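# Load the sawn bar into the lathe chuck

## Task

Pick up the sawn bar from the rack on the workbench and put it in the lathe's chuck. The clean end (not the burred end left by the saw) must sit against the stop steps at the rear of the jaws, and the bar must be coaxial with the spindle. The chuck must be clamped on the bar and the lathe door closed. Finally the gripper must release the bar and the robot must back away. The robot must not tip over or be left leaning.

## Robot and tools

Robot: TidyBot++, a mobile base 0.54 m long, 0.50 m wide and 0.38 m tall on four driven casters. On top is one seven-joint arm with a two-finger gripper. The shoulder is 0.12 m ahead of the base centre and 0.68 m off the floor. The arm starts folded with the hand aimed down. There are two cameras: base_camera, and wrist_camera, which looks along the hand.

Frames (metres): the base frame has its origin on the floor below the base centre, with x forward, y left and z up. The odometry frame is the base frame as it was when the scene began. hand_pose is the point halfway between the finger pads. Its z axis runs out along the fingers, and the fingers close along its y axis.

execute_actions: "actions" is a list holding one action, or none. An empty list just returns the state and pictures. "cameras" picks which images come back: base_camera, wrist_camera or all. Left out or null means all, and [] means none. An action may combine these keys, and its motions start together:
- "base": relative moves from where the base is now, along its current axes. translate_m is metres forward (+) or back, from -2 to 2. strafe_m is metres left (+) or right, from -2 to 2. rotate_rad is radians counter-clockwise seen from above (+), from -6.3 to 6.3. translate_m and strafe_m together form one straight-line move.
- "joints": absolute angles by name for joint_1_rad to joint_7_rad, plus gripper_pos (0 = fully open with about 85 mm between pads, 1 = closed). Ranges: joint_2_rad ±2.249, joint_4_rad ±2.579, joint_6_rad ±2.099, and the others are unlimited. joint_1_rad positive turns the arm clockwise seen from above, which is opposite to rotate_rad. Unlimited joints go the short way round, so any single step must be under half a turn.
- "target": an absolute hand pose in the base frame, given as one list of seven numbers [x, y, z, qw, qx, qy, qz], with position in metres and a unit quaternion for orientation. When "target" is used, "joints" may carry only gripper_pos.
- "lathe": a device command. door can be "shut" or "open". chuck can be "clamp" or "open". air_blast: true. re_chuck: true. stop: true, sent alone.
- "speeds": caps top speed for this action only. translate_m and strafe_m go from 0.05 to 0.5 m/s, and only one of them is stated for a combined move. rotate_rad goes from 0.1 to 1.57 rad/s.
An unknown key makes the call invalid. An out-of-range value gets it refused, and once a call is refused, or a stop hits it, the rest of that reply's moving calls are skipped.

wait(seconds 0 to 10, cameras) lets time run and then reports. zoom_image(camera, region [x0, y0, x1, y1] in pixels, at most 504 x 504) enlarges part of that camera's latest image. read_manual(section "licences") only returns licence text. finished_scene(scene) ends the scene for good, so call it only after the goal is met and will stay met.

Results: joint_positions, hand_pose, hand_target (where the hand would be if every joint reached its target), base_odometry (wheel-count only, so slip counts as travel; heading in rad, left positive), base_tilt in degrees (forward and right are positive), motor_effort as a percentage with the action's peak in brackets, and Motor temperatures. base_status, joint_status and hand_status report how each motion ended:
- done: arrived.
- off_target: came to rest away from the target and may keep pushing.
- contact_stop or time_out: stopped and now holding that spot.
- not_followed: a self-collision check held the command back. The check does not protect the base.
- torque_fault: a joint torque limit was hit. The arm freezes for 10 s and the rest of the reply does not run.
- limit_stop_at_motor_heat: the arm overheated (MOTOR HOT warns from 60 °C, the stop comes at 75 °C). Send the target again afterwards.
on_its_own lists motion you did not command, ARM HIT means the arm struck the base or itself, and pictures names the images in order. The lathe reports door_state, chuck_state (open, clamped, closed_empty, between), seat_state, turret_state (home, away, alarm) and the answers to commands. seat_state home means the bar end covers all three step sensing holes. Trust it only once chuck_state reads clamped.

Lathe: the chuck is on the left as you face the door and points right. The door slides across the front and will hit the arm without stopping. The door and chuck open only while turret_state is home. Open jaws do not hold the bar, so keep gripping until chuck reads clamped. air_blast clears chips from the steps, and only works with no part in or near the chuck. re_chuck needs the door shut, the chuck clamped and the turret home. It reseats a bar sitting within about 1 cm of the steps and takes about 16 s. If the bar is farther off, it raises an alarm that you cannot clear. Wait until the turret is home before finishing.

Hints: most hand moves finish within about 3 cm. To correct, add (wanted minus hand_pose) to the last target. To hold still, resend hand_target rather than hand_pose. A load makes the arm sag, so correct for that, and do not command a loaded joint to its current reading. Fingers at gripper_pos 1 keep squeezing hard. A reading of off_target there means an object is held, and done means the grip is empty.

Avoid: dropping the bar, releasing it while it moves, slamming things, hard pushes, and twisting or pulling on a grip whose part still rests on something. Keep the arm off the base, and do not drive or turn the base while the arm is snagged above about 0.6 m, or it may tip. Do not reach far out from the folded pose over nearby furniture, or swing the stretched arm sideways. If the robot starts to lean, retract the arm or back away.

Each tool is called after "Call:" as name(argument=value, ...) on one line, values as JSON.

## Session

Call:
execute_actions(actions=[])

Scene clock: 0.00 s.
Motor temperatures (°C): [34 33 28 29 34 39 37]
base_odometry: x=+0.000 y=+0.000 heading=+0.000
base_tilt: forward=+0.3 right=+0.5
base_status: not commanded
joint_positions: joint_1_rad=-0.031 joint_2_rad=-0.323 joint_3_rad=+3.115 joint_4_rad=-2.548 joint_5_rad=-0.003 joint_6_rad=-0.894 joint_7_rad=+1.588 gripper_pos=+0.000
joint_status: not commanded
motor_effort: joint_1_rad=+0 joint_2_rad=-2 joint_3_rad=+1 joint_4_rad=+14 joint_5_rad=+0 joint_6_rad=+0 joint_7_rad=+1
hand_pose: x=+0.2414 y=+0.0081 z=+0.5782 quat_wxyz=(+0.003, +0.999, +0.036, +0.011) (m; base frame)
hand_target: x=+0.2407 y=+0.0081 z=+0.5779 quat_wxyz=(+0.003, +0.999, +0.036, +0.011) (m; base frame)
hand_status: not commanded
lathe: door_state=shut chuck_state=open seat_state=open turret_state=home door_answer=taken chuck_answer=taken re_chuck_answer=taken
pictures: base_camera, wrist_camera
Images, in order (width x height): base_camera 644x364, wrist_camera 644x476.

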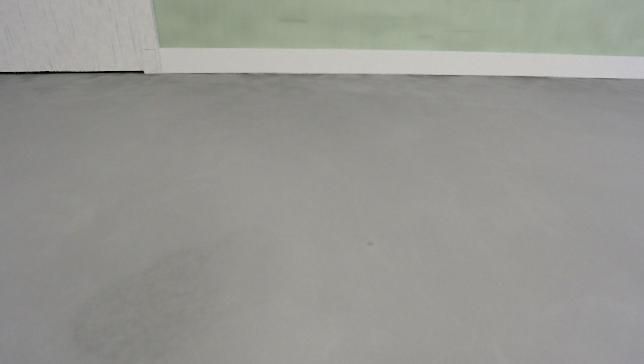

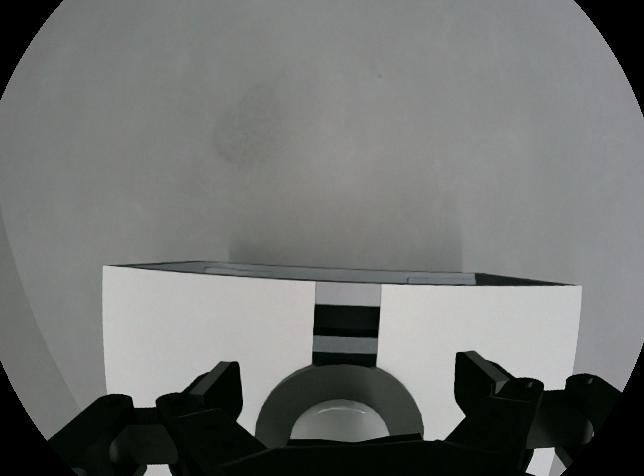

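Call:
execute_actions(actions=[{"joints":{"joint_1_rad":-0.01,"joint_2_rad":-0.44,"joint_3_rad":3.14,"joint_4_rad":-2.1,"joint_5_rad":0,"joint_6_rad":-0.1,"joint_7_rad":1.57}}])

Call:
execute_actions(actions=[{"base":{"rotate_rad":1.2}}])

Scene clock: 5.40 s.
Motor temperatures (°C): [34 33 28 29 34 39 37]
base_odometry: x=+0.000 y=+0.000 heading=+0.000
base_tilt: forward=+0.3 right=+0.4
base_status: not commanded
joint_positions: joint_1_rad=-0.024 joint_2_rad=-0.425 joint_3_rad=+3.115 joint_4_rad=-2.110 joint_5_rad=-0.003 joint_6_rad=-0.165 joint_7_rad=+1.588 gripper_pos=+0.000
joint_status: all done
motor_effort: joint_1_rad=+0(1) joint_2_rad=-7(8) joint_3_rad=+1(2) joint_4_rad=+21(23) joint_5_rad=+0(2) joint_6_rad=+8(9) joint_7_rad=+1(2)
hand_pose: x=+0.5561 y=+0.0256 z=+0.9438 quat_wxyz=(-0.006, +0.798, +0.028, +0.602) (m; base frame)
hand_target: x=+0.5586 y=+0.0066 z=+0.9759 quat_wxyz=(-0.004, +0.771, +0.004, +0.637) (m; base frame)
hand_status: not commanded
lathe: door_state=shut chuck_state=open seat_state=open turret_state=home door_answer=taken chuck_answer=taken re_chuck_answer=taken
pictures: base_camera, wrist_camera
Images, in order (width x height): base_camera 644x364, wrist_camera 644x476.

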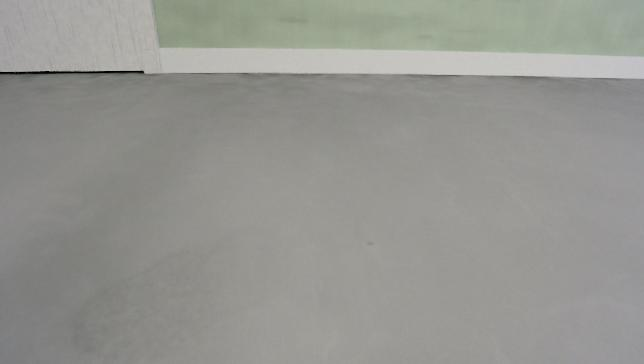

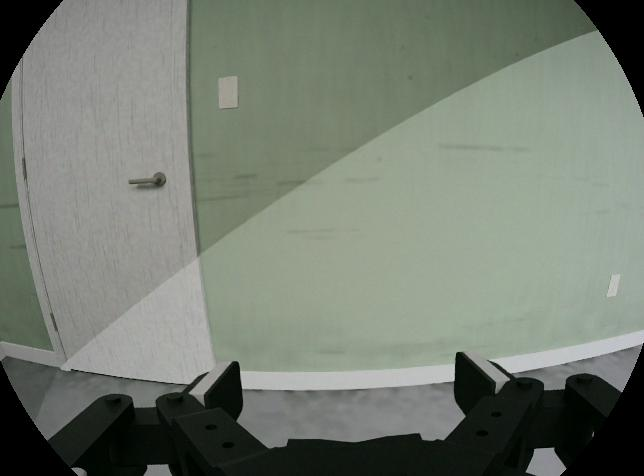

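Scene clock: 7.60 s.
Motor temperatures (°C): [34 33 28 29 34 39 37]
base_odometry: x=+0.000 y=+0.000 heading=+1.200
base_tilt: forward=+0.3 right=+0.5
base_status: done
joint_positions: joint_1_rad=-0.016 joint_2_rad=-0.425 joint_3_rad=+3.125 joint_4_rad=-2.110 joint_5_rad=-0.003 joint_6_rad=-0.161 joint_7_rad=+1.588 gripper_pos=+0.000
joint_status: not commanded
motor_effort: joint_1_rad=+0(1) joint_2_rad=-7(8) joint_3_rad=+1(3) joint_4_rad=+22(23) joint_5_rad=+1(1) joint_6_rad=+9(9) joint_7_rad=+1(1)
hand_pose: x=+0.5568 y=+0.0169 z=+0.9450 quat_wxyz=(-0.002, +0.797, +0.020, +0.604) (m; base frame)
hand_target: x=+0.5586 y=+0.0066 z=+0.9759 quat_wxyz=(-0.004, +0.771, +0.004, +0.637) (m; base frame)
hand_status: not commanded
lathe: door_state=shut chuck_state=open seat_state=open turret_state=home door_answer=taken chuck_answer=taken re_chuck_answer=taken
pictures: base_camera, wrist_camera
Images, in order (width x height): base_camera 644x364, wrist_camera 644x476.

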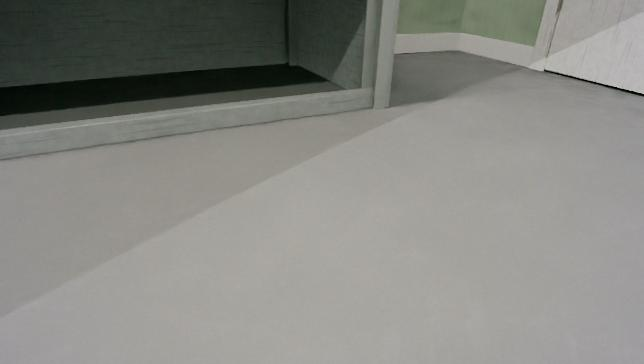

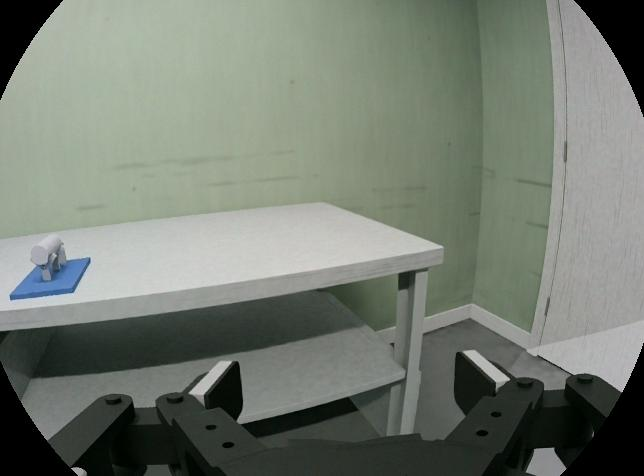

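Call:
execute_actions(actions=[{"base":{"rotate_rad":0.5}}])

Call:
zoom_image(camera="wrist_camera", region=[200, 170, 460, 330])

Scene clock: 12.33 s.
Motor temperatures (°C): [34 33 28 29 34 39 37]
base_odometry: x=+0.000 y=+0.000 heading=+1.699
base_tilt: forward=+0.3 right=+0.5
base_status: done
joint_positions: joint_1_rad=-0.015 joint_2_rad=-0.425 joint_3_rad=+3.126 joint_4_rad=-2.110 joint_5_rad=-0.003 joint_6_rad=-0.161 joint_7_rad=+1.588 gripper_pos=+0.000
joint_status: not commanded
motor_effort: joint_1_rad=+0(1) joint_2_rad=-7(7) joint_3_rad=+1(3) joint_4_rad=+21(23) joint_5_rad=-1(1) joint_6_rad=+8(9) joint_7_rad=+1(1)
hand_pose: x=+0.5569 y=+0.0160 z=+0.9451 quat_wxyz=(-0.002, +0.797, +0.019, +0.604) (m; base frame)
hand_target: x=+0.5586 y=+0.0066 z=+0.9759 quat_wxyz=(-0.004, +0.771, +0.004, +0.637) (m; base frame)
hand_status: not commanded
lathe: door_state=shut chuck_state=open seat_state=open turret_state=home door_answer=taken chuck_answer=taken re_chuck_answer=taken
pictures: base_camera, wrist_camera
Images, in order (width x height): base_camera 644x364, wrist_camera 644x476.

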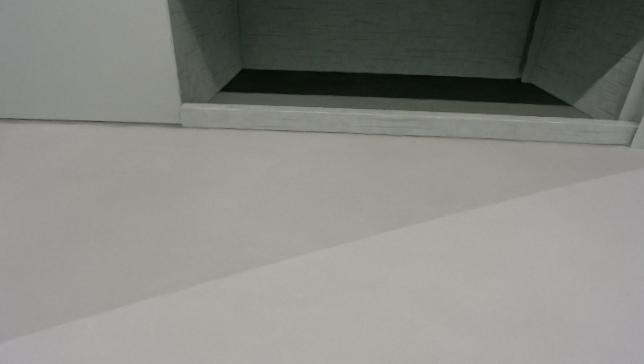

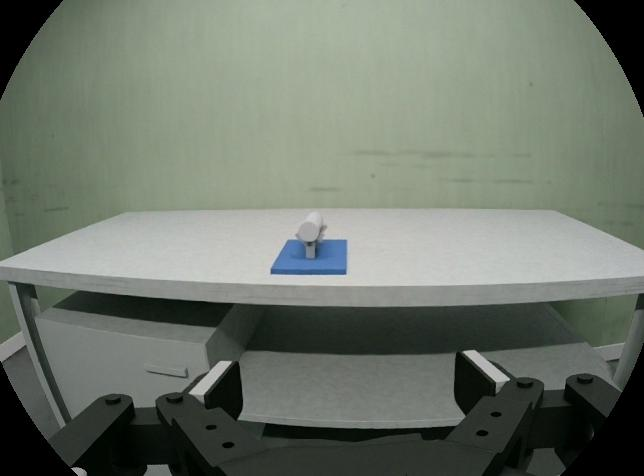

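Scaled by 1.938.

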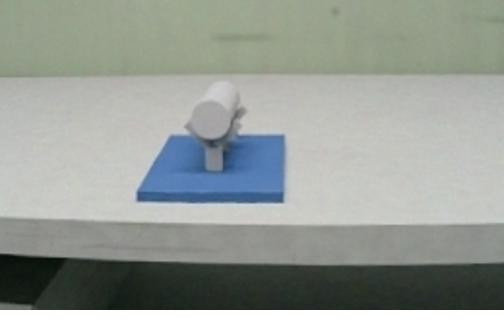

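Call:
execute_actions(actions=[{"base":{"rotate_rad":-0.08},"joints":{"joint_1_rad":0.0,"joint_2_rad":0.17,"joint_3_rad":3.13,"joint_4_rad":-0.84,"joint_5_rad":0,"joint_6_rad":-2.04,"joint_7_rad":1.57}}], cameras=[])

Call:
execute_actions(actions=[{"base":{"strafe_m":0.13,"translate_m":0.45}}])

Scene clock: 29.33 s.
Motor temperatures (°C): [34 33 28 29 34 39 37]
base_odometry: x=+0.000 y=+0.000 heading=+1.620
base_tilt: forward=+0.3 right=+0.5
base_status: done
joint_positions: joint_1_rad=-0.012 joint_2_rad=+0.159 joint_3_rad=+3.129 joint_4_rad=-0.857 joint_5_rad=-0.003 joint_6_rad=-1.977 joint_7_rad=+1.588 gripper_pos=+0.000
joint_status: all done
motor_effort: joint_1_rad=+0(2) joint_2_rad=-22(23) joint_3_rad=+0(2) joint_4_rad=+15(24) joint_5_rad=+0(2) joint_6_rad=+2(10) joint_7_rad=+1(2)
hand_pose: x=+0.4988 y=+0.0109 z=+0.9552 quat_wxyz=(-0.003, +0.997, +0.021, +0.075) (m; base frame)
hand_target: x=+0.4847 y=+0.0050 z=+0.9537 quat_wxyz=(-0.001, +0.999, +0.005, +0.046) (m; base frame)
hand_status: not commanded
lathe: door_state=shut chuck_state=open seat_state=open turret_state=home door_answer=taken chuck_answer=taken re_chuck_answer=taken
pictures: none
No camera images: "cameras" was empty.

Scene clock: 31.57 s.
Motor temperatures (°C): [34 33 28 29 34 39 37]
base_odometry: x=-0.152 y=+0.443 heading=+1.620
base_tilt: forward=+0.4 right=+0.4
base_status: done
joint_positions: joint_1_rad=-0.010 joint_2_rad=+0.180 joint_3_rad=+3.129 joint_4_rad=-0.854 joint_5_rad=-0.003 joint_6_rad=-1.983 joint_7_rad=+1.588 gripper_pos=+0.000
joint_status: not commanded
motor_effort: joint_1_rad=+0(1) joint_2_rad=-23(26) joint_3_rad=+1(1) joint_4_rad=+15(17) joint_5_rad=+1(1) joint_6_rad=+1(3) joint_7_rad=+1(1)
hand_pose: x=+0.5027 y=+0.0104 z=+0.9477 quat_wxyz=(-0.003, +0.998, +0.021, +0.062) (m; base frame)
hand_target: x=+0.4847 y=+0.0050 z=+0.9537 quat_wxyz=(-0.001, +0.999, +0.005, +0.046) (m; base frame)
hand_status: not commanded
lathe: door_state=shut chuck_state=open seat_state=open turret_state=home door_answer=taken chuck_answer=taken re_chuck_answer=taken
pictures: base_camera, wrist_camera
Images, in order (width x height): base_camera 644x364, wrist_camera 644x476.

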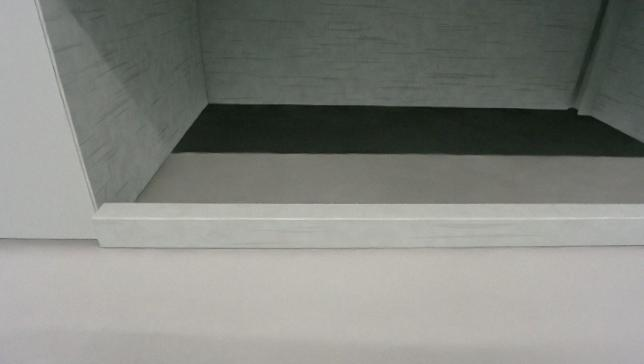

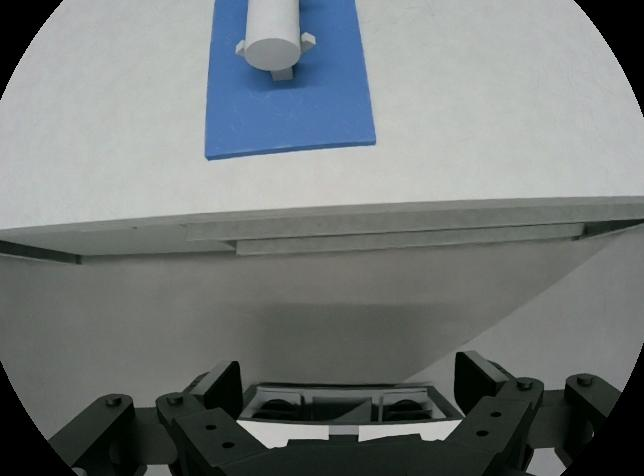

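Call:
execute_actions(actions=[{"base":{"strafe_m":0.036,"translate_m":0.09},"speeds":{"translate_m":0.25}}], cameras=["wrist_camera"])

Call:
zoom_image(camera="wrist_camera", region=[240, 20, 480, 260])

Scene clock: 37.50 s.
Motor temperatures (°C): [34 33 28 29 34 39 37]
base_odometry: x=-0.192 y=+0.532 heading=+1.620
base_tilt: forward=+0.3 right=+0.5
base_status: done
joint_positions: joint_1_rad=-0.009 joint_2_rad=+0.182 joint_3_rad=+3.129 joint_4_rad=-0.854 joint_5_rad=-0.003 joint_6_rad=-1.985 joint_7_rad=+1.588 gripper_pos=+0.000
joint_status: not commanded
motor_effort: joint_1_rad=+0(1) joint_2_rad=-23(27) joint_3_rad=+0(1) joint_4_rad=+15(16) joint_5_rad=+0(1) joint_6_rad=+1(2) joint_7_rad=+1(1)
hand_pose: x=+0.5029 y=+0.0101 z=+0.9467 quat_wxyz=(-0.003, +0.998, +0.020, +0.060) (m; base frame)
hand_target: x=+0.4847 y=+0.0050 z=+0.9537 quat_wxyz=(-0.001, +0.999, +0.005, +0.046) (m; base frame)
hand_status: not commanded
lathe: door_state=shut chuck_state=open seat_state=open turret_state=home door_answer=taken chuck_answer=taken re_chuck_answer=taken
pictures: wrist_camera
Images, in order (width x height): wrist_camera 644x476.

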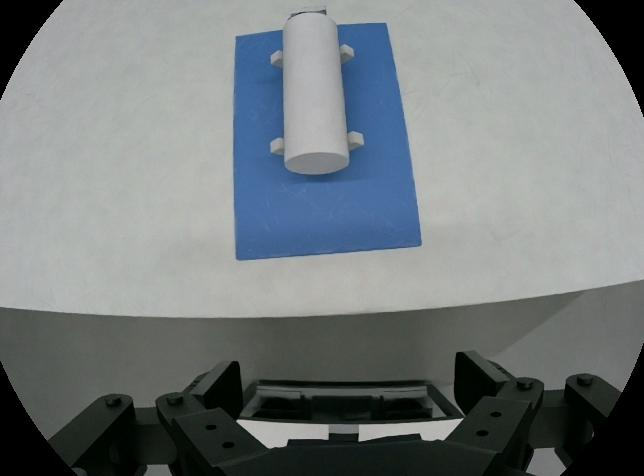

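Scaled by 2.100.

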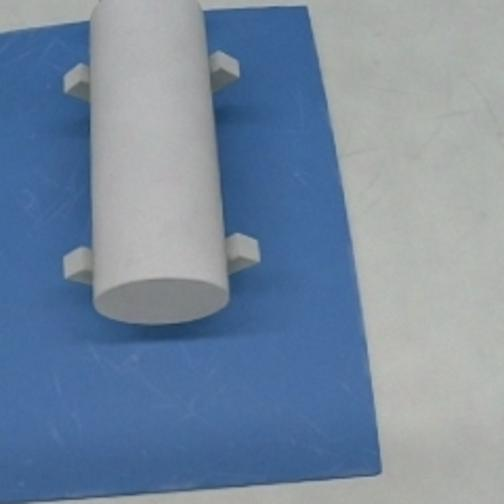

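Call:
zoom_image(camera="wrist_camera", region=[250, 0, 370, 90])

Call:
zoom_image(camera="wrist_camera", region=[260, 120, 380, 200])

Scaled by 4.200.

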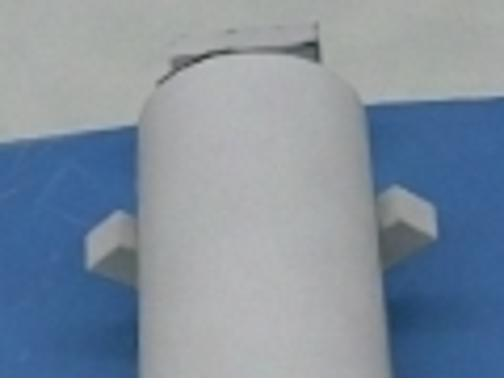

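Scaled by 4.200.

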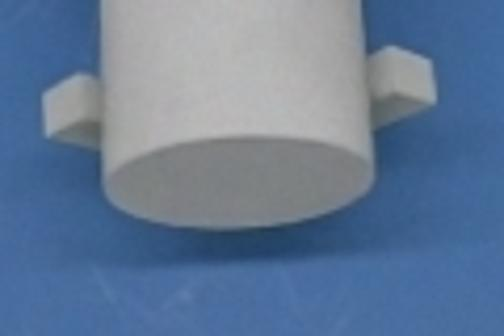

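Call:
execute_actions(actions=[{"joints":{"joint_7_rad":-0.1},"base":{"translate_m":0.12,"strafe_m":0.018},"speeds":{"translate_m":0.2}}], cameras=[])

Call:
execute_actions(actions=[{"joints":{"joint_7_rad":-1.53}}], cameras=["wrist_camera"])

Scene clock: 56.30 s.
Motor temperatures (°C): [34 33 28 30 34 39 37]
base_odometry: x=-0.216 y=+0.651 heading=+1.621
base_tilt: forward=+0.3 right=+0.5
base_status: done
joint_positions: joint_1_rad=-0.009 joint_2_rad=+0.178 joint_3_rad=+3.129 joint_4_rad=-0.853 joint_5_rad=-0.003 joint_6_rad=-1.986 joint_7_rad=-0.047 gripper_pos=+0.000
joint_status: all done
motor_effort: joint_1_rad=+0(1) joint_2_rad=-23(26) joint_3_rad=+0(1) joint_4_rad=+15(17) joint_5_rad=+0(1) joint_6_rad=+1(2) joint_7_rad=+1(2)
hand_pose: x=+0.5016 y=+0.0100 z=+0.9486 quat_wxyz=(-0.047, +0.697, -0.714, +0.041) (m; base frame)
hand_target: x=+0.4847 y=+0.0050 z=+0.9537 quat_wxyz=(-0.035, +0.674, -0.737, +0.030) (m; base frame)
hand_status: not commanded
lathe: door_state=shut chuck_state=open seat_state=open turret_state=home door_answer=taken chuck_answer=taken re_chuck_answer=taken
pictures: none
No camera images: "cameras" was empty.

Scene clock: 58.30 s.
Motor temperatures (°C): [34 33 28 30 34 39 37]
base_odometry: x=-0.216 y=+0.651 heading=+1.621
base_tilt: forward=+0.3 right=+0.5
base_status: not commanded
joint_positions: joint_1_rad=-0.009 joint_2_rad=+0.178 joint_3_rad=+3.129 joint_4_rad=-0.853 joint_5_rad=-0.003 joint_6_rad=-1.986 joint_7_rad=-1.477 gripper_pos=+0.000
joint_status: all done
motor_effort: joint_1_rad=+0(0) joint_2_rad=-23(23) joint_3_rad=+0(1) joint_4_rad=+15(16) joint_5_rad=-1(1) joint_6_rad=+1(2) joint_7_rad=+1(2)
hand_pose: x=+0.5016 y=+0.0100 z=+0.9486 quat_wxyz=(-0.062, +0.058, -0.996, +0.000) (m; base frame)
hand_target: x=+0.4847 y=+0.0050 z=+0.9537 quat_wxyz=(-0.046, +0.026, -0.999, +0.000) (m; base frame)
hand_status: not commanded
lathe: door_state=shut chuck_state=open seat_state=open turret_state=home door_answer=taken chuck_answer=taken re_chuck_answer=taken
pictures: wrist_camera
Images, in order (width x height): wrist_camera 644x476.

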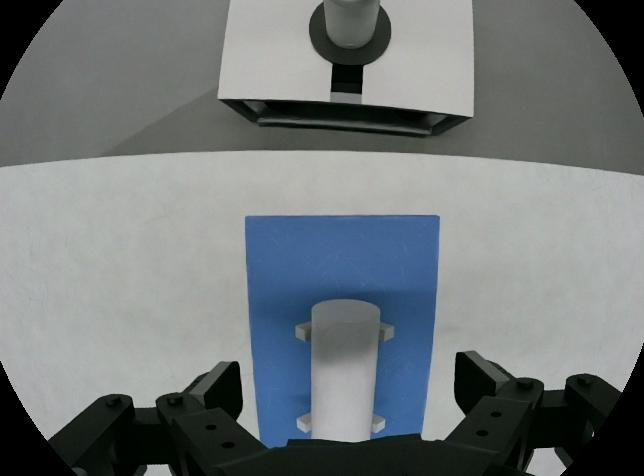

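Call:
execute_actions(actions=[{"base":{"translate_m":0.047},"speeds":{"translate_m":0.1},"joints":{"joint_2_rad":0.168,"joint_4_rad":-0.99,"joint_6_rad":-2.0,"joint_7_rad":-1.54}}], cameras=["wrist_camera"])

Scene clock: 68.93 s.
Motor temperatures (°C): [34 33 28 30 34 39 37]
base_odometry: x=-0.219 y=+0.698 heading=+1.621
base_tilt: forward=+0.3 right=+0.4
base_status: done
joint_positions: joint_1_rad=-0.009 joint_2_rad=+0.179 joint_3_rad=+3.129 joint_4_rad=-0.966 joint_5_rad=-0.003 joint_6_rad=-1.986 joint_7_rad=-1.486 gripper_pos=+0.000
joint_status: all done
motor_effort: joint_1_rad=+0(1) joint_2_rad=-23(26) joint_3_rad=+0(1) joint_4_rad=+16(17) joint_5_rad=+0(1) joint_6_rad=+0(2) joint_7_rad=+1(2)
hand_pose: x=+0.4833 y=+0.0096 z=+0.9143 quat_wxyz=(-0.005, +0.054, -0.999, -0.002) (m; base frame)
hand_target: x=+0.4720 y=+0.0049 z=+0.9115 quat_wxyz=(+0.008, +0.021, -1.000, -0.001) (m; base frame)
hand_status: not commanded
lathe: door_state=shut chuck_state=open seat_state=open turret_state=home door_answer=taken chuck_answer=taken re_chuck_answer=taken
pictures: wrist_camera
Images, in order (width x height): wrist_camera 644x476.

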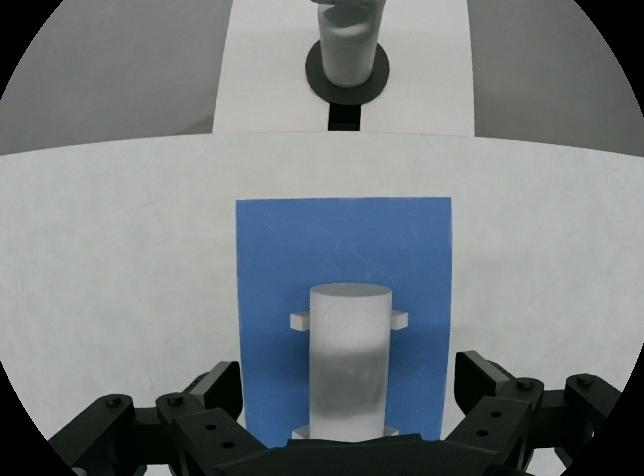

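Call:
execute_actions(actions=[{"base":{"translate_m":0.013},"speeds":{"translate_m":0.1},"joints":{"joint_2_rad":0.168,"joint_4_rad":-1.125,"joint_6_rad":-1.87}}], cameras=["wrist_camera"])

Scene clock: 74.70 s.
Motor temperatures (°C): [34 33 28 30 34 39 37]
base_odometry: x=-0.220 y=+0.711 heading=+1.621
base_tilt: forward=+0.4 right=+0.5
base_status: done
joint_positions: joint_1_rad=-0.009 joint_2_rad=+0.175 joint_3_rad=+3.129 joint_4_rad=-1.099 joint_5_rad=-0.003 joint_6_rad=-1.926 joint_7_rad=-1.486 gripper_pos=+0.000
joint_status: all done
motor_effort: joint_1_rad=+0(1) joint_2_rad=-23(26) joint_3_rad=+0(1) joint_4_rad=+16(17) joint_5_rad=+0(1) joint_6_rad=+0(2) joint_7_rad=+1(1)
hand_pose: x=+0.4745 y=+0.0096 z=+0.8772 quat_wxyz=(+0.029, +0.054, -0.998, -0.003) (m; base frame)
hand_target: x=+0.4848 y=+0.0052 z=+0.8717 quat_wxyz=(+0.011, +0.021, -1.000, -0.001) (m; base frame)
hand_status: not commanded
lathe: door_state=shut chuck_state=open seat_state=open turret_state=home door_answer=taken chuck_answer=taken re_chuck_answer=taken
pictures: wrist_camera
Images, in order (width x height): wrist_camera 644x476.

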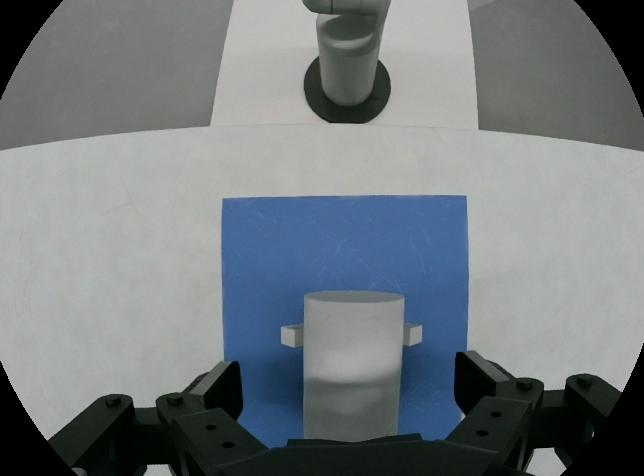

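Call:
execute_actions(actions=[{"joints":{"joint_2_rad":0.168,"joint_4_rad":-1.132,"joint_6_rad":-1.79}}], cameras=["wrist_camera"])

Scene clock: 77.33 s.
Motor temperatures (°C): [34 33 28 30 34 39 37]
base_odometry: x=-0.220 y=+0.711 heading=+1.621
base_tilt: forward=+0.4 right=+0.5
base_status: not commanded
joint_positions: joint_1_rad=-0.009 joint_2_rad=+0.175 joint_3_rad=+3.129 joint_4_rad=-1.105 joint_5_rad=-0.003 joint_6_rad=-1.835 joint_7_rad=-1.486 gripper_pos=+0.000
joint_status: all done
motor_effort: joint_1_rad=+0(0) joint_2_rad=-24(25) joint_3_rad=+0(1) joint_4_rad=+16(17) joint_5_rad=+1(1) joint_6_rad=+0(1) joint_7_rad=+1(1)
hand_pose: x=+0.5014 y=+0.0102 z=+0.8749 quat_wxyz=(-0.013, +0.053, -0.998, -0.002) (m; base frame)
hand_target: x=+0.5081 y=+0.0054 z=+0.8699 quat_wxyz=(-0.026, +0.021, -0.999, -0.001) (m; base frame)
hand_status: not commanded
lathe: door_state=shut chuck_state=open seat_state=open turret_state=home door_answer=taken chuck_answer=taken re_chuck_answer=taken
pictures: wrist_camera
Images, in order (width x height): wrist_camera 644x476.

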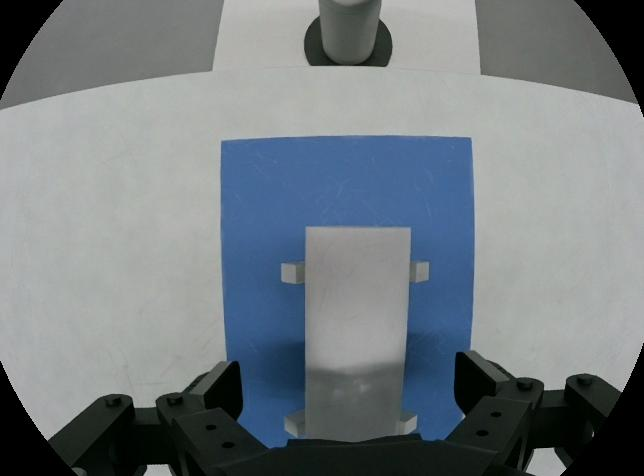

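Call:
execute_actions(actions=[{"base":{"translate_m":0.003},"speeds":{"translate_m":0.1},"joints":{"joint_2_rad":0.168,"joint_4_rad":-1.136,"joint_6_rad":-1.86}}], cameras=["wrist_camera"])

Scene clock: 87.10 s.
Motor temperatures (°C): [34 33 28 30 34 39 37]
base_odometry: x=-0.220 y=+0.714 heading=+1.621
base_tilt: forward=+0.4 right=+0.4
base_status: done
joint_positions: joint_1_rad=-0.009 joint_2_rad=+0.175 joint_3_rad=+3.129 joint_4_rad=-1.109 joint_5_rad=-0.003 joint_6_rad=-1.865 joint_7_rad=-1.487 gripper_pos=+0.000
joint_status: all done
motor_effort: joint_1_rad=+0(1) joint_2_rad=-24(28) joint_3_rad=+0(1) joint_4_rad=+17(17) joint_5_rad=+0(1) joint_6_rad=+0(1) joint_7_rad=+1(1)
hand_pose: x=+0.4914 y=+0.0100 z=+0.8739 quat_wxyz=(+0.003, +0.053, -0.999, -0.003) (m; base frame)
hand_target: x=+0.4855 y=+0.0052 z=+0.8683 quat_wxyz=(+0.011, +0.021, -1.000, -0.001) (m; base frame)
hand_status: not commanded
lathe: door_state=shut chuck_state=open seat_state=open turret_state=home door_answer=taken chuck_answer=taken re_chuck_answer=taken
pictures: wrist_camera
Images, in order (width x height): wrist_camera 644x476.

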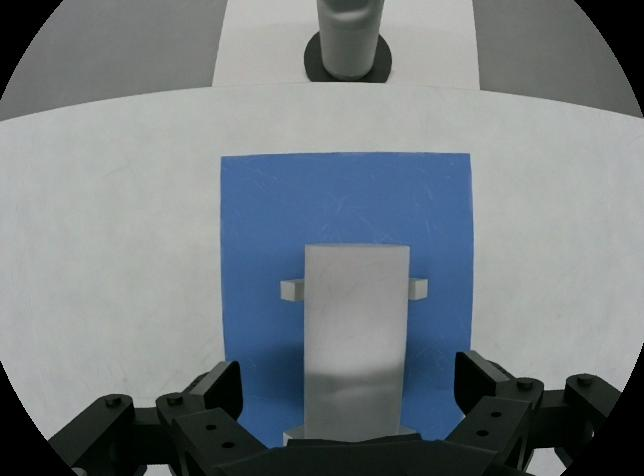

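Call:
execute_actions(actions=[{"base":{"strafe_m":0.0025},"speeds":{"strafe_m":0.1},"joints":{"joint_7_rad":-1.575}}], cameras=["wrist_camera"])

Scene clock: 94.90 s.
Motor temperatures (°C): [34 33 28 30 34 39 37]
base_odometry: x=-0.222 y=+0.714 heading=+1.621
base_tilt: forward=+0.4 right=+0.5
base_status: done
joint_positions: joint_1_rad=-0.007 joint_2_rad=+0.175 joint_3_rad=+3.129 joint_4_rad=-1.109 joint_5_rad=-0.003 joint_6_rad=-1.865 joint_7_rad=-1.529 gripper_pos=+0.000
joint_status: all done
motor_effort: joint_1_rad=+1(3) joint_2_rad=-24(24) joint_3_rad=+1(2) joint_4_rad=+16(17) joint_5_rad=+0(1) joint_6_rad=+0(0) joint_7_rad=+1(1)
hand_pose: x=+0.4914 y=+0.0093 z=+0.8739 quat_wxyz=(+0.003, +0.031, -0.999, -0.003) (m; base frame)
hand_target: x=+0.4855 y=+0.0052 z=+0.8683 quat_wxyz=(+0.011, +0.004, -1.000, -0.001) (m; base frame)
hand_status: not commanded
lathe: door_state=shut chuck_state=open seat_state=open turret_state=home door_answer=taken chuck_answer=taken re_chuck_answer=taken
pictures: wrist_camera
Images, in order (width x height): wrist_camera 644x476.

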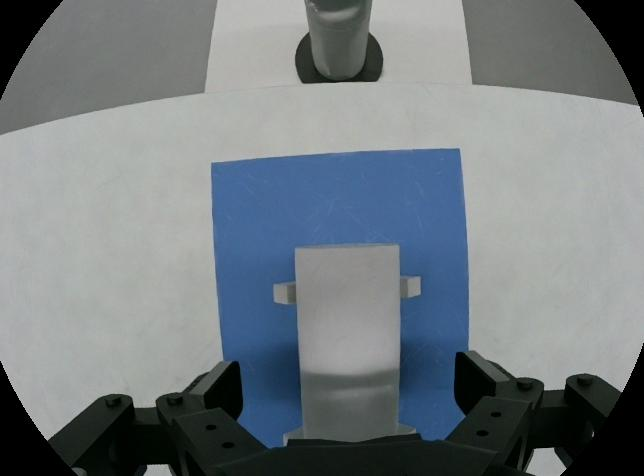

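Call:
execute_actions(actions=[{"joints":{"joint_7_rad":-1.55}}], cameras=[])

Call:
execute_actions(actions=[{"joints":{"gripper_pos":0.6}}], cameras=["wrist_camera"])

Scene clock: 99.23 s.
Motor temperatures (°C): [34 33 28 30 34 39 37]
base_odometry: x=-0.222 y=+0.714 heading=+1.621
base_tilt: forward=+0.4 right=+0.4
base_status: not commanded
joint_positions: joint_1_rad=-0.007 joint_2_rad=+0.175 joint_3_rad=+3.129 joint_4_rad=-1.109 joint_5_rad=-0.003 joint_6_rad=-1.865 joint_7_rad=-1.529 gripper_pos=+0.000
joint_status: all done
motor_effort: joint_1_rad=+0(0) joint_2_rad=-23(24) joint_3_rad=+0(0) joint_4_rad=+16(17) joint_5_rad=+0(1) joint_6_rad=+0(0) joint_7_rad=+1(1)
hand_pose: x=+0.4914 y=+0.0093 z=+0.8739 quat_wxyz=(+0.003, +0.031, -0.999, -0.003) (m; base frame)
hand_target: x=+0.4855 y=+0.0052 z=+0.8683 quat_wxyz=(+0.011, +0.016, -1.000, -0.001) (m; base frame)
hand_status: not commanded
lathe: door_state=shut chuck_state=open seat_state=open turret_state=home door_answer=taken chuck_answer=taken re_chuck_answer=taken
pictures: none
No camera images: "cameras" was empty.

Scene clock: 100.10 s.
Motor temperatures (°C): [34 33 28 30 34 39 37]
base_odometry: x=-0.222 y=+0.714 heading=+1.621
base_tilt: forward=+0.3 right=+0.5
base_status: not commanded
joint_positions: joint_1_rad=-0.007 joint_2_rad=+0.172 joint_3_rad=+3.129 joint_4_rad=-1.109 joint_5_rad=-0.006 joint_6_rad=-1.864 joint_7_rad=-1.529 gripper_pos=+0.582
joint_status: all done
motor_effort: joint_1_rad=+1(4) joint_2_rad=-22(24) joint_3_rad=+1(4) joint_4_rad=+14(17) joint_5_rad=+3(6) joint_6_rad=-2(3) joint_7_rad=+1(1)
hand_pose: x=+0.4909 y=+0.0103 z=+0.8750 quat_wxyz=(+0.002, +0.032, -0.999, -0.004) (m; base frame)
hand_target: x=+0.4855 y=+0.0052 z=+0.8683 quat_wxyz=(+0.011, +0.016, -1.000, -0.001) (m; base frame)
hand_status: not commanded
lathe: door_state=shut chuck_state=open seat_state=open turret_state=home door_answer=taken chuck_answer=taken re_chuck_answer=taken
pictures: wrist_camera
Images, in order (width x height): wrist_camera 644x476.

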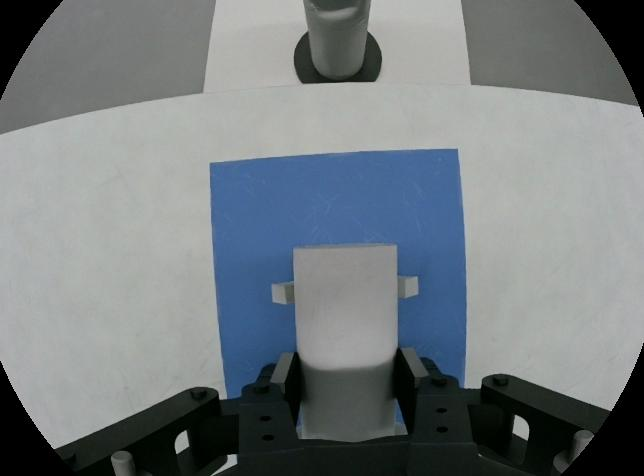

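Call:
execute_actions(actions=[{"joints":{"gripper_pos":0.8}}], cameras=[])

Call:
execute_actions(actions=[{"joints":{"joint_1_rad":0.0,"joint_2_rad":0.17,"joint_3_rad":3.13,"joint_4_rad":-1.04,"joint_5_rad":0,"joint_6_rad":-1.93,"joint_7_rad":-1.55}}], cameras=[])

Call:
execute_actions(actions=[{"joints":{"gripper_pos":1.0,"joint_2_rad":0.17,"joint_4_rad":-0.84,"joint_6_rad":-2.04}}], cameras=["wrist_camera"])

Scene clock: 105.07 s.
Motor temperatures (°C): [34 33 28 30 34 39 37]
base_odometry: x=-0.222 y=+0.714 heading=+1.621
base_tilt: forward=+0.4 right=+0.5
base_status: not commanded
joint_positions: joint_1_rad=-0.007 joint_2_rad=+0.172 joint_3_rad=+3.129 joint_4_rad=-1.109 joint_5_rad=-0.006 joint_6_rad=-1.864 joint_7_rad=-1.529 gripper_pos=+0.594
joint_status: gripper_pos off_target (ended at +0.594, target +0.800)
motor_effort: joint_1_rad=+1(2) joint_2_rad=-22(22) joint_3_rad=+1(2) joint_4_rad=+13(14) joint_5_rad=+2(3) joint_6_rad=-3(4) joint_7_rad=+1(2)
hand_pose: x=+0.4908 y=+0.0103 z=+0.8752 quat_wxyz=(+0.002, +0.032, -0.999, -0.004) (m; base frame)
hand_target: x=+0.4855 y=+0.0052 z=+0.8683 quat_wxyz=(+0.011, +0.016, -1.000, -0.001) (m; base frame)
hand_status: not commanded
lathe: door_state=shut chuck_state=open seat_state=open turret_state=home door_answer=taken chuck_answer=taken re_chuck_answer=taken
pictures: none
No camera images: "cameras" was empty.

Scene clock: 105.97 s.
Motor temperatures (°C): [34 33 28 30 34 39 37]
base_odometry: x=-0.222 y=+0.714 heading=+1.621
base_tilt: forward=+0.4 right=+0.5
base_status: not commanded
joint_positions: joint_1_rad=-0.007 joint_2_rad=+0.184 joint_3_rad=+3.129 joint_4_rad=-1.067 joint_5_rad=-0.006 joint_6_rad=-1.891 joint_7_rad=-1.529 gripper_pos=+0.594
joint_status: all done
motor_effort: joint_1_rad=+0(3) joint_2_rad=-27(28) joint_3_rad=+0(2) joint_4_rad=+19(21) joint_5_rad=+0(3) joint_6_rad=+0(5) joint_7_rad=+1(1)
hand_pose: x=+0.4940 y=+0.0103 z=+0.8828 quat_wxyz=(+0.001, +0.032, -0.999, -0.004) (m; base frame)
hand_target: x=+0.4846 y=+0.0051 z=+0.8962 quat_wxyz=(-0.001, +0.016, -1.000, -0.001) (m; base frame)
hand_status: not commanded
lathe: door_state=shut chuck_state=open seat_state=open turret_state=home door_answer=taken chuck_answer=taken re_chuck_answer=taken
pictures: none
No camera images: "cameras" was empty.

Scene clock: 107.13 s.
Motor temperatures (°C): [34 33 28 30 34 39 37]
base_odometry: x=-0.222 y=+0.714 heading=+1.621
base_tilt: forward=+0.3 right=+0.4
base_status: not commanded
joint_positions: joint_1_rad=-0.007 joint_2_rad=+0.185 joint_3_rad=+3.129 joint_4_rad=-0.867 joint_5_rad=-0.006 joint_6_rad=-1.982 joint_7_rad=-1.529 gripper_pos=+0.594
joint_status: gripper_pos off_target (ended at +0.594, target +1.000); the others done
motor_effort: joint_1_rad=+0(0) joint_2_rad=-26(28) joint_3_rad=+0(1) joint_4_rad=+18(19) joint_5_rad=+0(1) joint_6_rad=+1(2) joint_7_rad=+1(1)
hand_pose: x=+0.5026 y=+0.0102 z=+0.9419 quat_wxyz=(-0.054, +0.032, -0.998, -0.003) (m; base frame)
hand_target: x=+0.4847 y=+0.0050 z=+0.9537 quat_wxyz=(-0.046, +0.016, -0.999, -0.001) (m; base frame)
hand_status: not commanded
lathe: door_state=shut chuck_state=open seat_state=open turret_state=home door_answer=taken chuck_answer=taken re_chuck_answer=taken
pictures: wrist_camera
Images, in order (width x height): wrist_camera 644x476.

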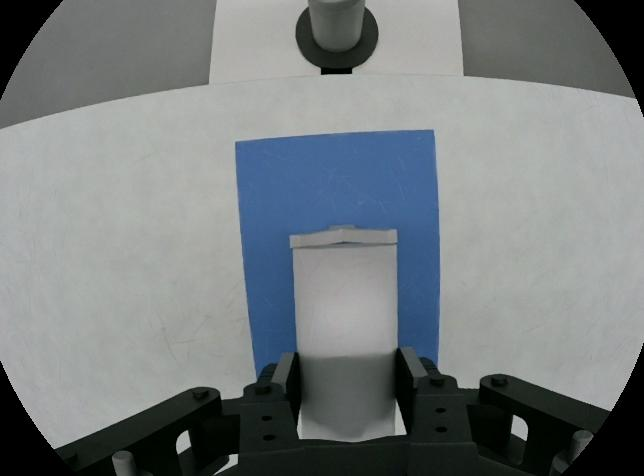

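Call:
execute_actions(actions=[{"base":{"translate_m":-0.7}}], cameras=[])

Call:
execute_actions(actions=[{"base":{"rotate_rad":1.4},"joints":{"joint_1_rad":-0.01,"joint_2_rad":-0.44,"joint_3_rad":3.145,"joint_4_rad":-2.128,"joint_5_rad":0,"joint_6_rad":0.165,"joint_7_rad":-3.14}}])

Scene clock: 127.07 s.
Motor temperatures (°C): [34 34 28 30 34 39 37]
base_odometry: x=-0.187 y=+0.015 heading=+1.621
base_tilt: forward=+0.4 right=+0.4
base_status: done
joint_positions: joint_1_rad=-0.006 joint_2_rad=+0.190 joint_3_rad=+3.129 joint_4_rad=-0.866 joint_5_rad=-0.006 joint_6_rad=-1.990 joint_7_rad=-1.529 gripper_pos=+0.594
joint_status: not commanded
motor_effort: joint_1_rad=+0(2) joint_2_rad=-26(31) joint_3_rad=+0(1) joint_4_rad=+17(19) joint_5_rad=+0(1) joint_6_rad=+2(3) joint_7_rad=+1(1)
hand_pose: x=+0.5015 y=+0.0098 z=+0.9397 quat_wxyz=(-0.047, +0.032, -0.998, -0.004) (m; base frame)
hand_target: x=+0.4847 y=+0.0050 z=+0.9537 quat_wxyz=(-0.046, +0.016, -0.999, -0.001) (m; base frame)
hand_status: not commanded
lathe: door_state=shut chuck_state=open seat_state=open turret_state=home door_answer=taken chuck_answer=taken re_chuck_answer=taken
pictures: none
No camera images: "cameras" was empty.

Scene clock: 130.27 s.
Motor temperatures (°C): [34 34 28 30 34 39 37]
base_odometry: x=-0.187 y=+0.015 heading=+3.020
base_tilt: forward=+0.3 right=+0.5
base_status: done
joint_positions: joint_1_rad=-0.012 joint_2_rad=-0.403 joint_3_rad=+3.129 joint_4_rad=-2.123 joint_5_rad=-0.006 joint_6_rad=+0.072 joint_7_rad=-3.085 gripper_pos=+0.594
joint_status: all done
motor_effort: joint_1_rad=+0(3) joint_2_rad=-12(28) joint_3_rad=+1(3) joint_4_rad=+28(28) joint_5_rad=+0(3) joint_6_rad=+13(14) joint_7_rad=+1(2)
hand_pose: x=+0.5749 y=+0.0138 z=+0.9983 quat_wxyz=(-0.488, -0.498, -0.539, -0.473) (m; base frame)
hand_target: x=+0.5630 y=+0.0039 z=+1.0406 quat_wxyz=(-0.510, -0.486, -0.490, -0.513) (m; base frame)
hand_status: not commanded
lathe: door_state=shut chuck_state=open seat_state=open turret_state=home door_answer=taken chuck_answer=taken re_chuck_answer=taken
pictures: base_camera, wrist_camera
Images, in order (width x height): base_camera 644x364, wrist_camera 644x476.

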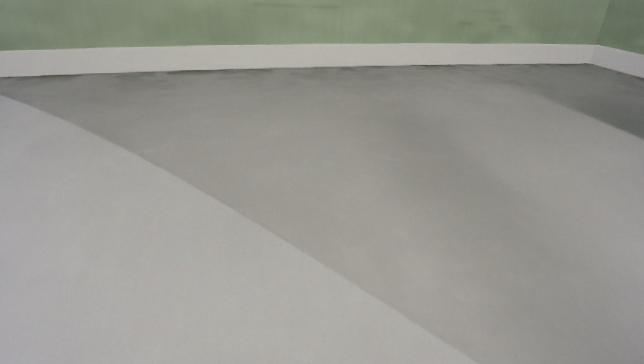

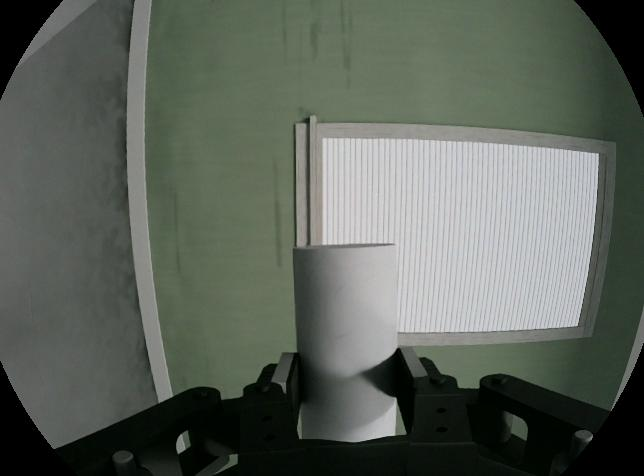

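Call:
execute_actions(actions=[{"base":{"rotate_rad":1.6},"lathe":{"door":"open"}}])

Scene clock: 134.57 s.
Motor temperatures (°C): [34 34 28 30 34 39 37]
base_odometry: x=-0.187 y=+0.015 heading=-1.663
base_tilt: forward=+0.3 right=+0.4
base_status: done
joint_positions: joint_1_rad=-0.014 joint_2_rad=-0.403 joint_3_rad=+3.133 joint_4_rad=-2.123 joint_5_rad=-0.006 joint_6_rad=+0.075 joint_7_rad=-3.087 gripper_pos=+0.594
joint_status: not commanded
motor_effort: joint_1_rad=+0(2) joint_2_rad=-12(14) joint_3_rad=+0(3) joint_4_rad=+27(29) joint_5_rad=+0(1) joint_6_rad=+13(13) joint_7_rad=+0(1)
hand_pose: x=+0.5750 y=+0.0122 z=+0.9992 quat_wxyz=(-0.489, -0.499, -0.537, -0.474) (m; base frame)
hand_target: x=+0.5630 y=+0.0039 z=+1.0406 quat_wxyz=(-0.510, -0.486, -0.490, -0.513) (m; base frame)
hand_status: not commanded
lathe: door_state=open chuck_state=open seat_state=open turret_state=home door_answer=taken chuck_answer=taken re_chuck_answer=taken
pictures: base_camera, wrist_camera
Images, in order (width x height): base_camera 644x364, wrist_camera 644x476.

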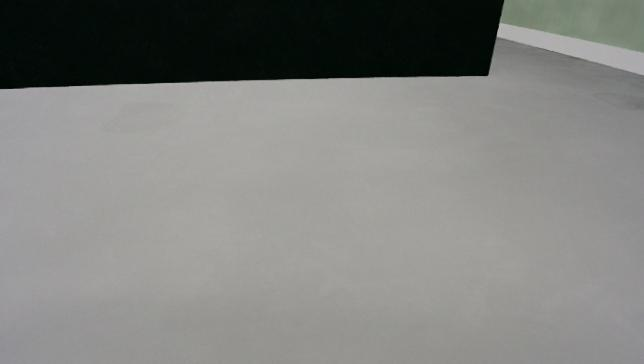

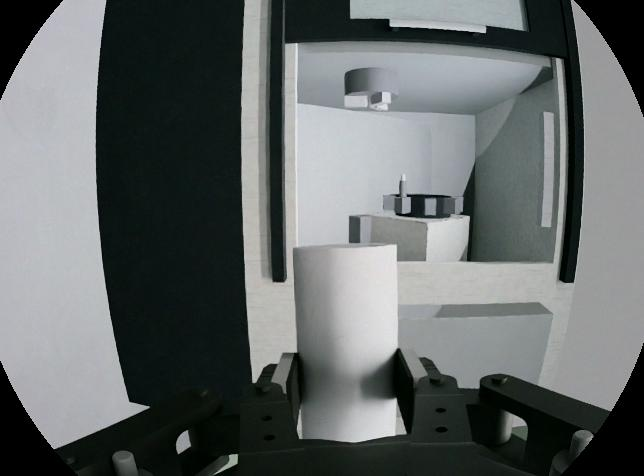

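Call:
execute_actions(actions=[{"base":{"rotate_rad":0.16,"translate_m":0.25}}])

Scene clock: 150.20 s.
Motor temperatures (°C): [34 33 28 30 34 39 37]
base_odometry: x=-0.211 y=-0.235 heading=-1.502
base_tilt: forward=+0.4 right=+0.5
base_status: done
joint_positions: joint_1_rad=-0.015 joint_2_rad=-0.409 joint_3_rad=+3.134 joint_4_rad=-2.125 joint_5_rad=-0.006 joint_6_rad=+0.078 joint_7_rad=-3.087 gripper_pos=+0.594
joint_status: not commanded
motor_effort: joint_1_rad=+0(2) joint_2_rad=-12(14) joint_3_rad=+0(3) joint_4_rad=+28(29) joint_5_rad=+0(1) joint_6_rad=+13(13) joint_7_rad=+1(1)
hand_pose: x=+0.5732 y=+0.0120 z=+1.0017 quat_wxyz=(-0.490, -0.497, -0.535, -0.476) (m; base frame)
hand_target: x=+0.5630 y=+0.0039 z=+1.0406 quat_wxyz=(-0.510, -0.486, -0.490, -0.513) (m; base frame)
hand_status: not commanded
lathe: door_state=open chuck_state=open seat_state=open turret_state=home door_answer=taken chuck_answer=taken re_chuck_answer=taken
pictures: base_camera, wrist_camera
Images, in order (width x height): base_camera 644x364, wrist_camera 644x476.

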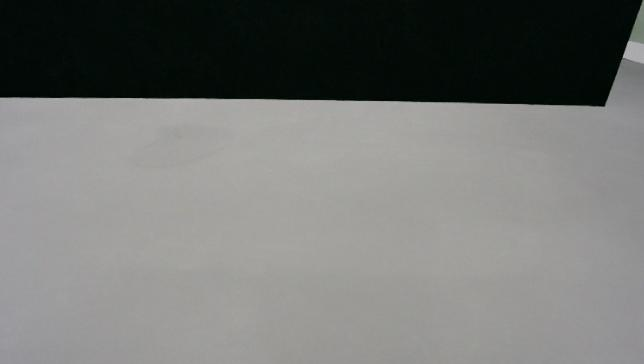

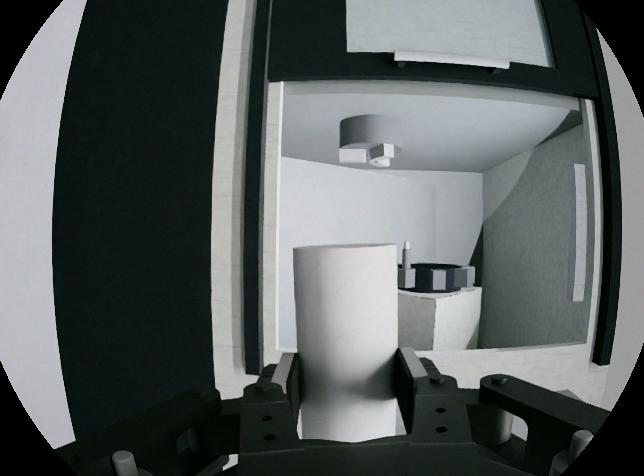

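Call:
execute_actions(actions=[{"base":{"rotate_rad":-0.04,"translate_m":0.44},"speeds":{"translate_m":0.4},"joints":{"joint_1_rad":-0.017,"joint_2_rad":-0.188,"joint_3_rad":3.13,"joint_4_rad":-1.866,"joint_5_rad":0,"joint_6_rad":0.24,"joint_7_rad":-3.20}}])

Scene clock: 179.33 s.
Motor temperatures (°C): [34 33 28 30 34 39 37]
base_odometry: x=-0.181 y=-0.674 heading=-1.543
base_tilt: forward=+0.4 right=+0.4
base_status: done
joint_positions: joint_1_rad=-0.012 joint_2_rad=-0.161 joint_3_rad=+3.135 joint_4_rad=-1.900 joint_5_rad=-0.006 joint_6_rad=+0.153 joint_7_rad=-3.146 gripper_pos=+0.594
joint_status: all done
motor_effort: joint_1_rad=+0(2) joint_2_rad=-21(24) joint_3_rad=+0(3) joint_4_rad=+28(30) joint_5_rad=+0(2) joint_6_rad=+12(14) joint_7_rad=+1(2)
hand_pose: x=+0.6726 y=+0.0115 z=+1.0397 quat_wxyz=(-0.489, -0.502, -0.506, -0.503) (m; base frame)
hand_target: x=+0.6611 y=+0.0177 z=+1.1027 quat_wxyz=(-0.509, -0.472, -0.459, -0.554) (m; base frame)
hand_status: not commanded
lathe: door_state=open chuck_state=open seat_state=open turret_state=home door_answer=taken chuck_answer=taken re_chuck_answer=taken
pictures: base_camera, wrist_camera
Images, in order (width x height): base_camera 644x364, wrist_camera 644x476.

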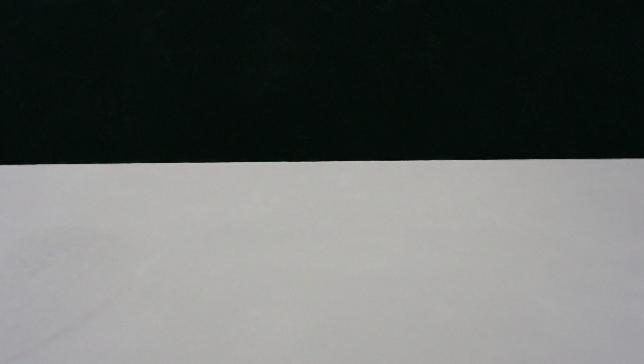

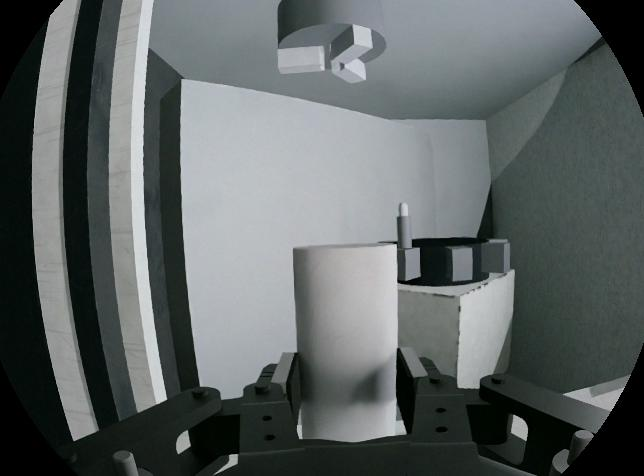

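Call:
execute_actions(actions=[{"base":{"strafe_m":0.25}}])

Call:
zoom_image(camera="wrist_camera", region=[200, 120, 440, 280])

Scene clock: 185.07 s.
Motor temperatures (°C): [34 33 28 30 34 39 37]
base_odometry: x=+0.070 y=-0.667 heading=-1.543
base_tilt: forward=+0.3 right=+0.4
base_status: done
joint_positions: joint_1_rad=-0.017 joint_2_rad=-0.161 joint_3_rad=+3.134 joint_4_rad=-1.900 joint_5_rad=-0.006 joint_6_rad=+0.153 joint_7_rad=-3.147 gripper_pos=+0.594
joint_status: not commanded
motor_effort: joint_1_rad=+0(2) joint_2_rad=-21(22) joint_3_rad=+1(3) joint_4_rad=+28(28) joint_5_rad=-1(1) joint_6_rad=+13(13) joint_7_rad=+0(1)
hand_pose: x=+0.6725 y=+0.0153 z=+1.0398 quat_wxyz=(-0.488, -0.500, -0.507, -0.505) (m; base frame)
hand_target: x=+0.6611 y=+0.0177 z=+1.1027 quat_wxyz=(-0.509, -0.472, -0.459, -0.554) (m; base frame)
hand_status: not commanded
lathe: door_state=open chuck_state=open seat_state=open turret_state=home door_answer=taken chuck_answer=taken re_chuck_answer=taken
pictures: base_camera, wrist_camera
Images, in order (width x height): base_camera 644x364, wrist_camera 644x476.

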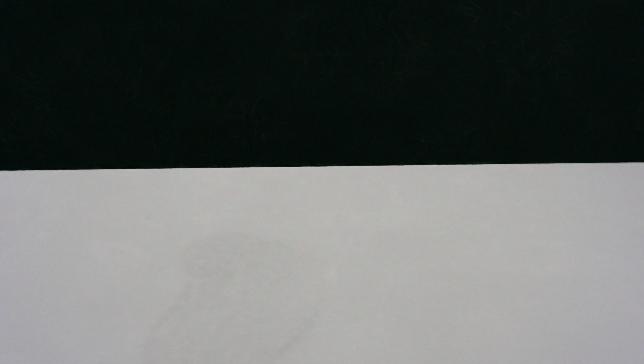

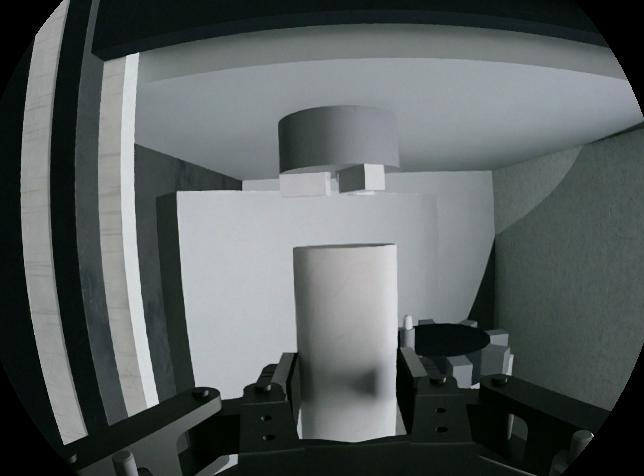

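Scaled by 2.100.

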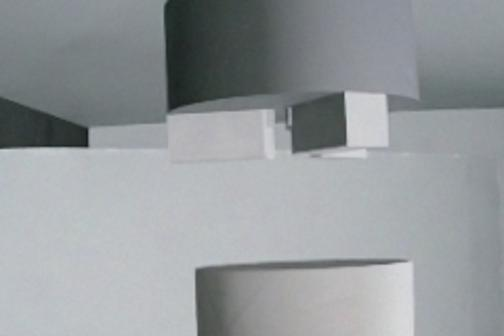

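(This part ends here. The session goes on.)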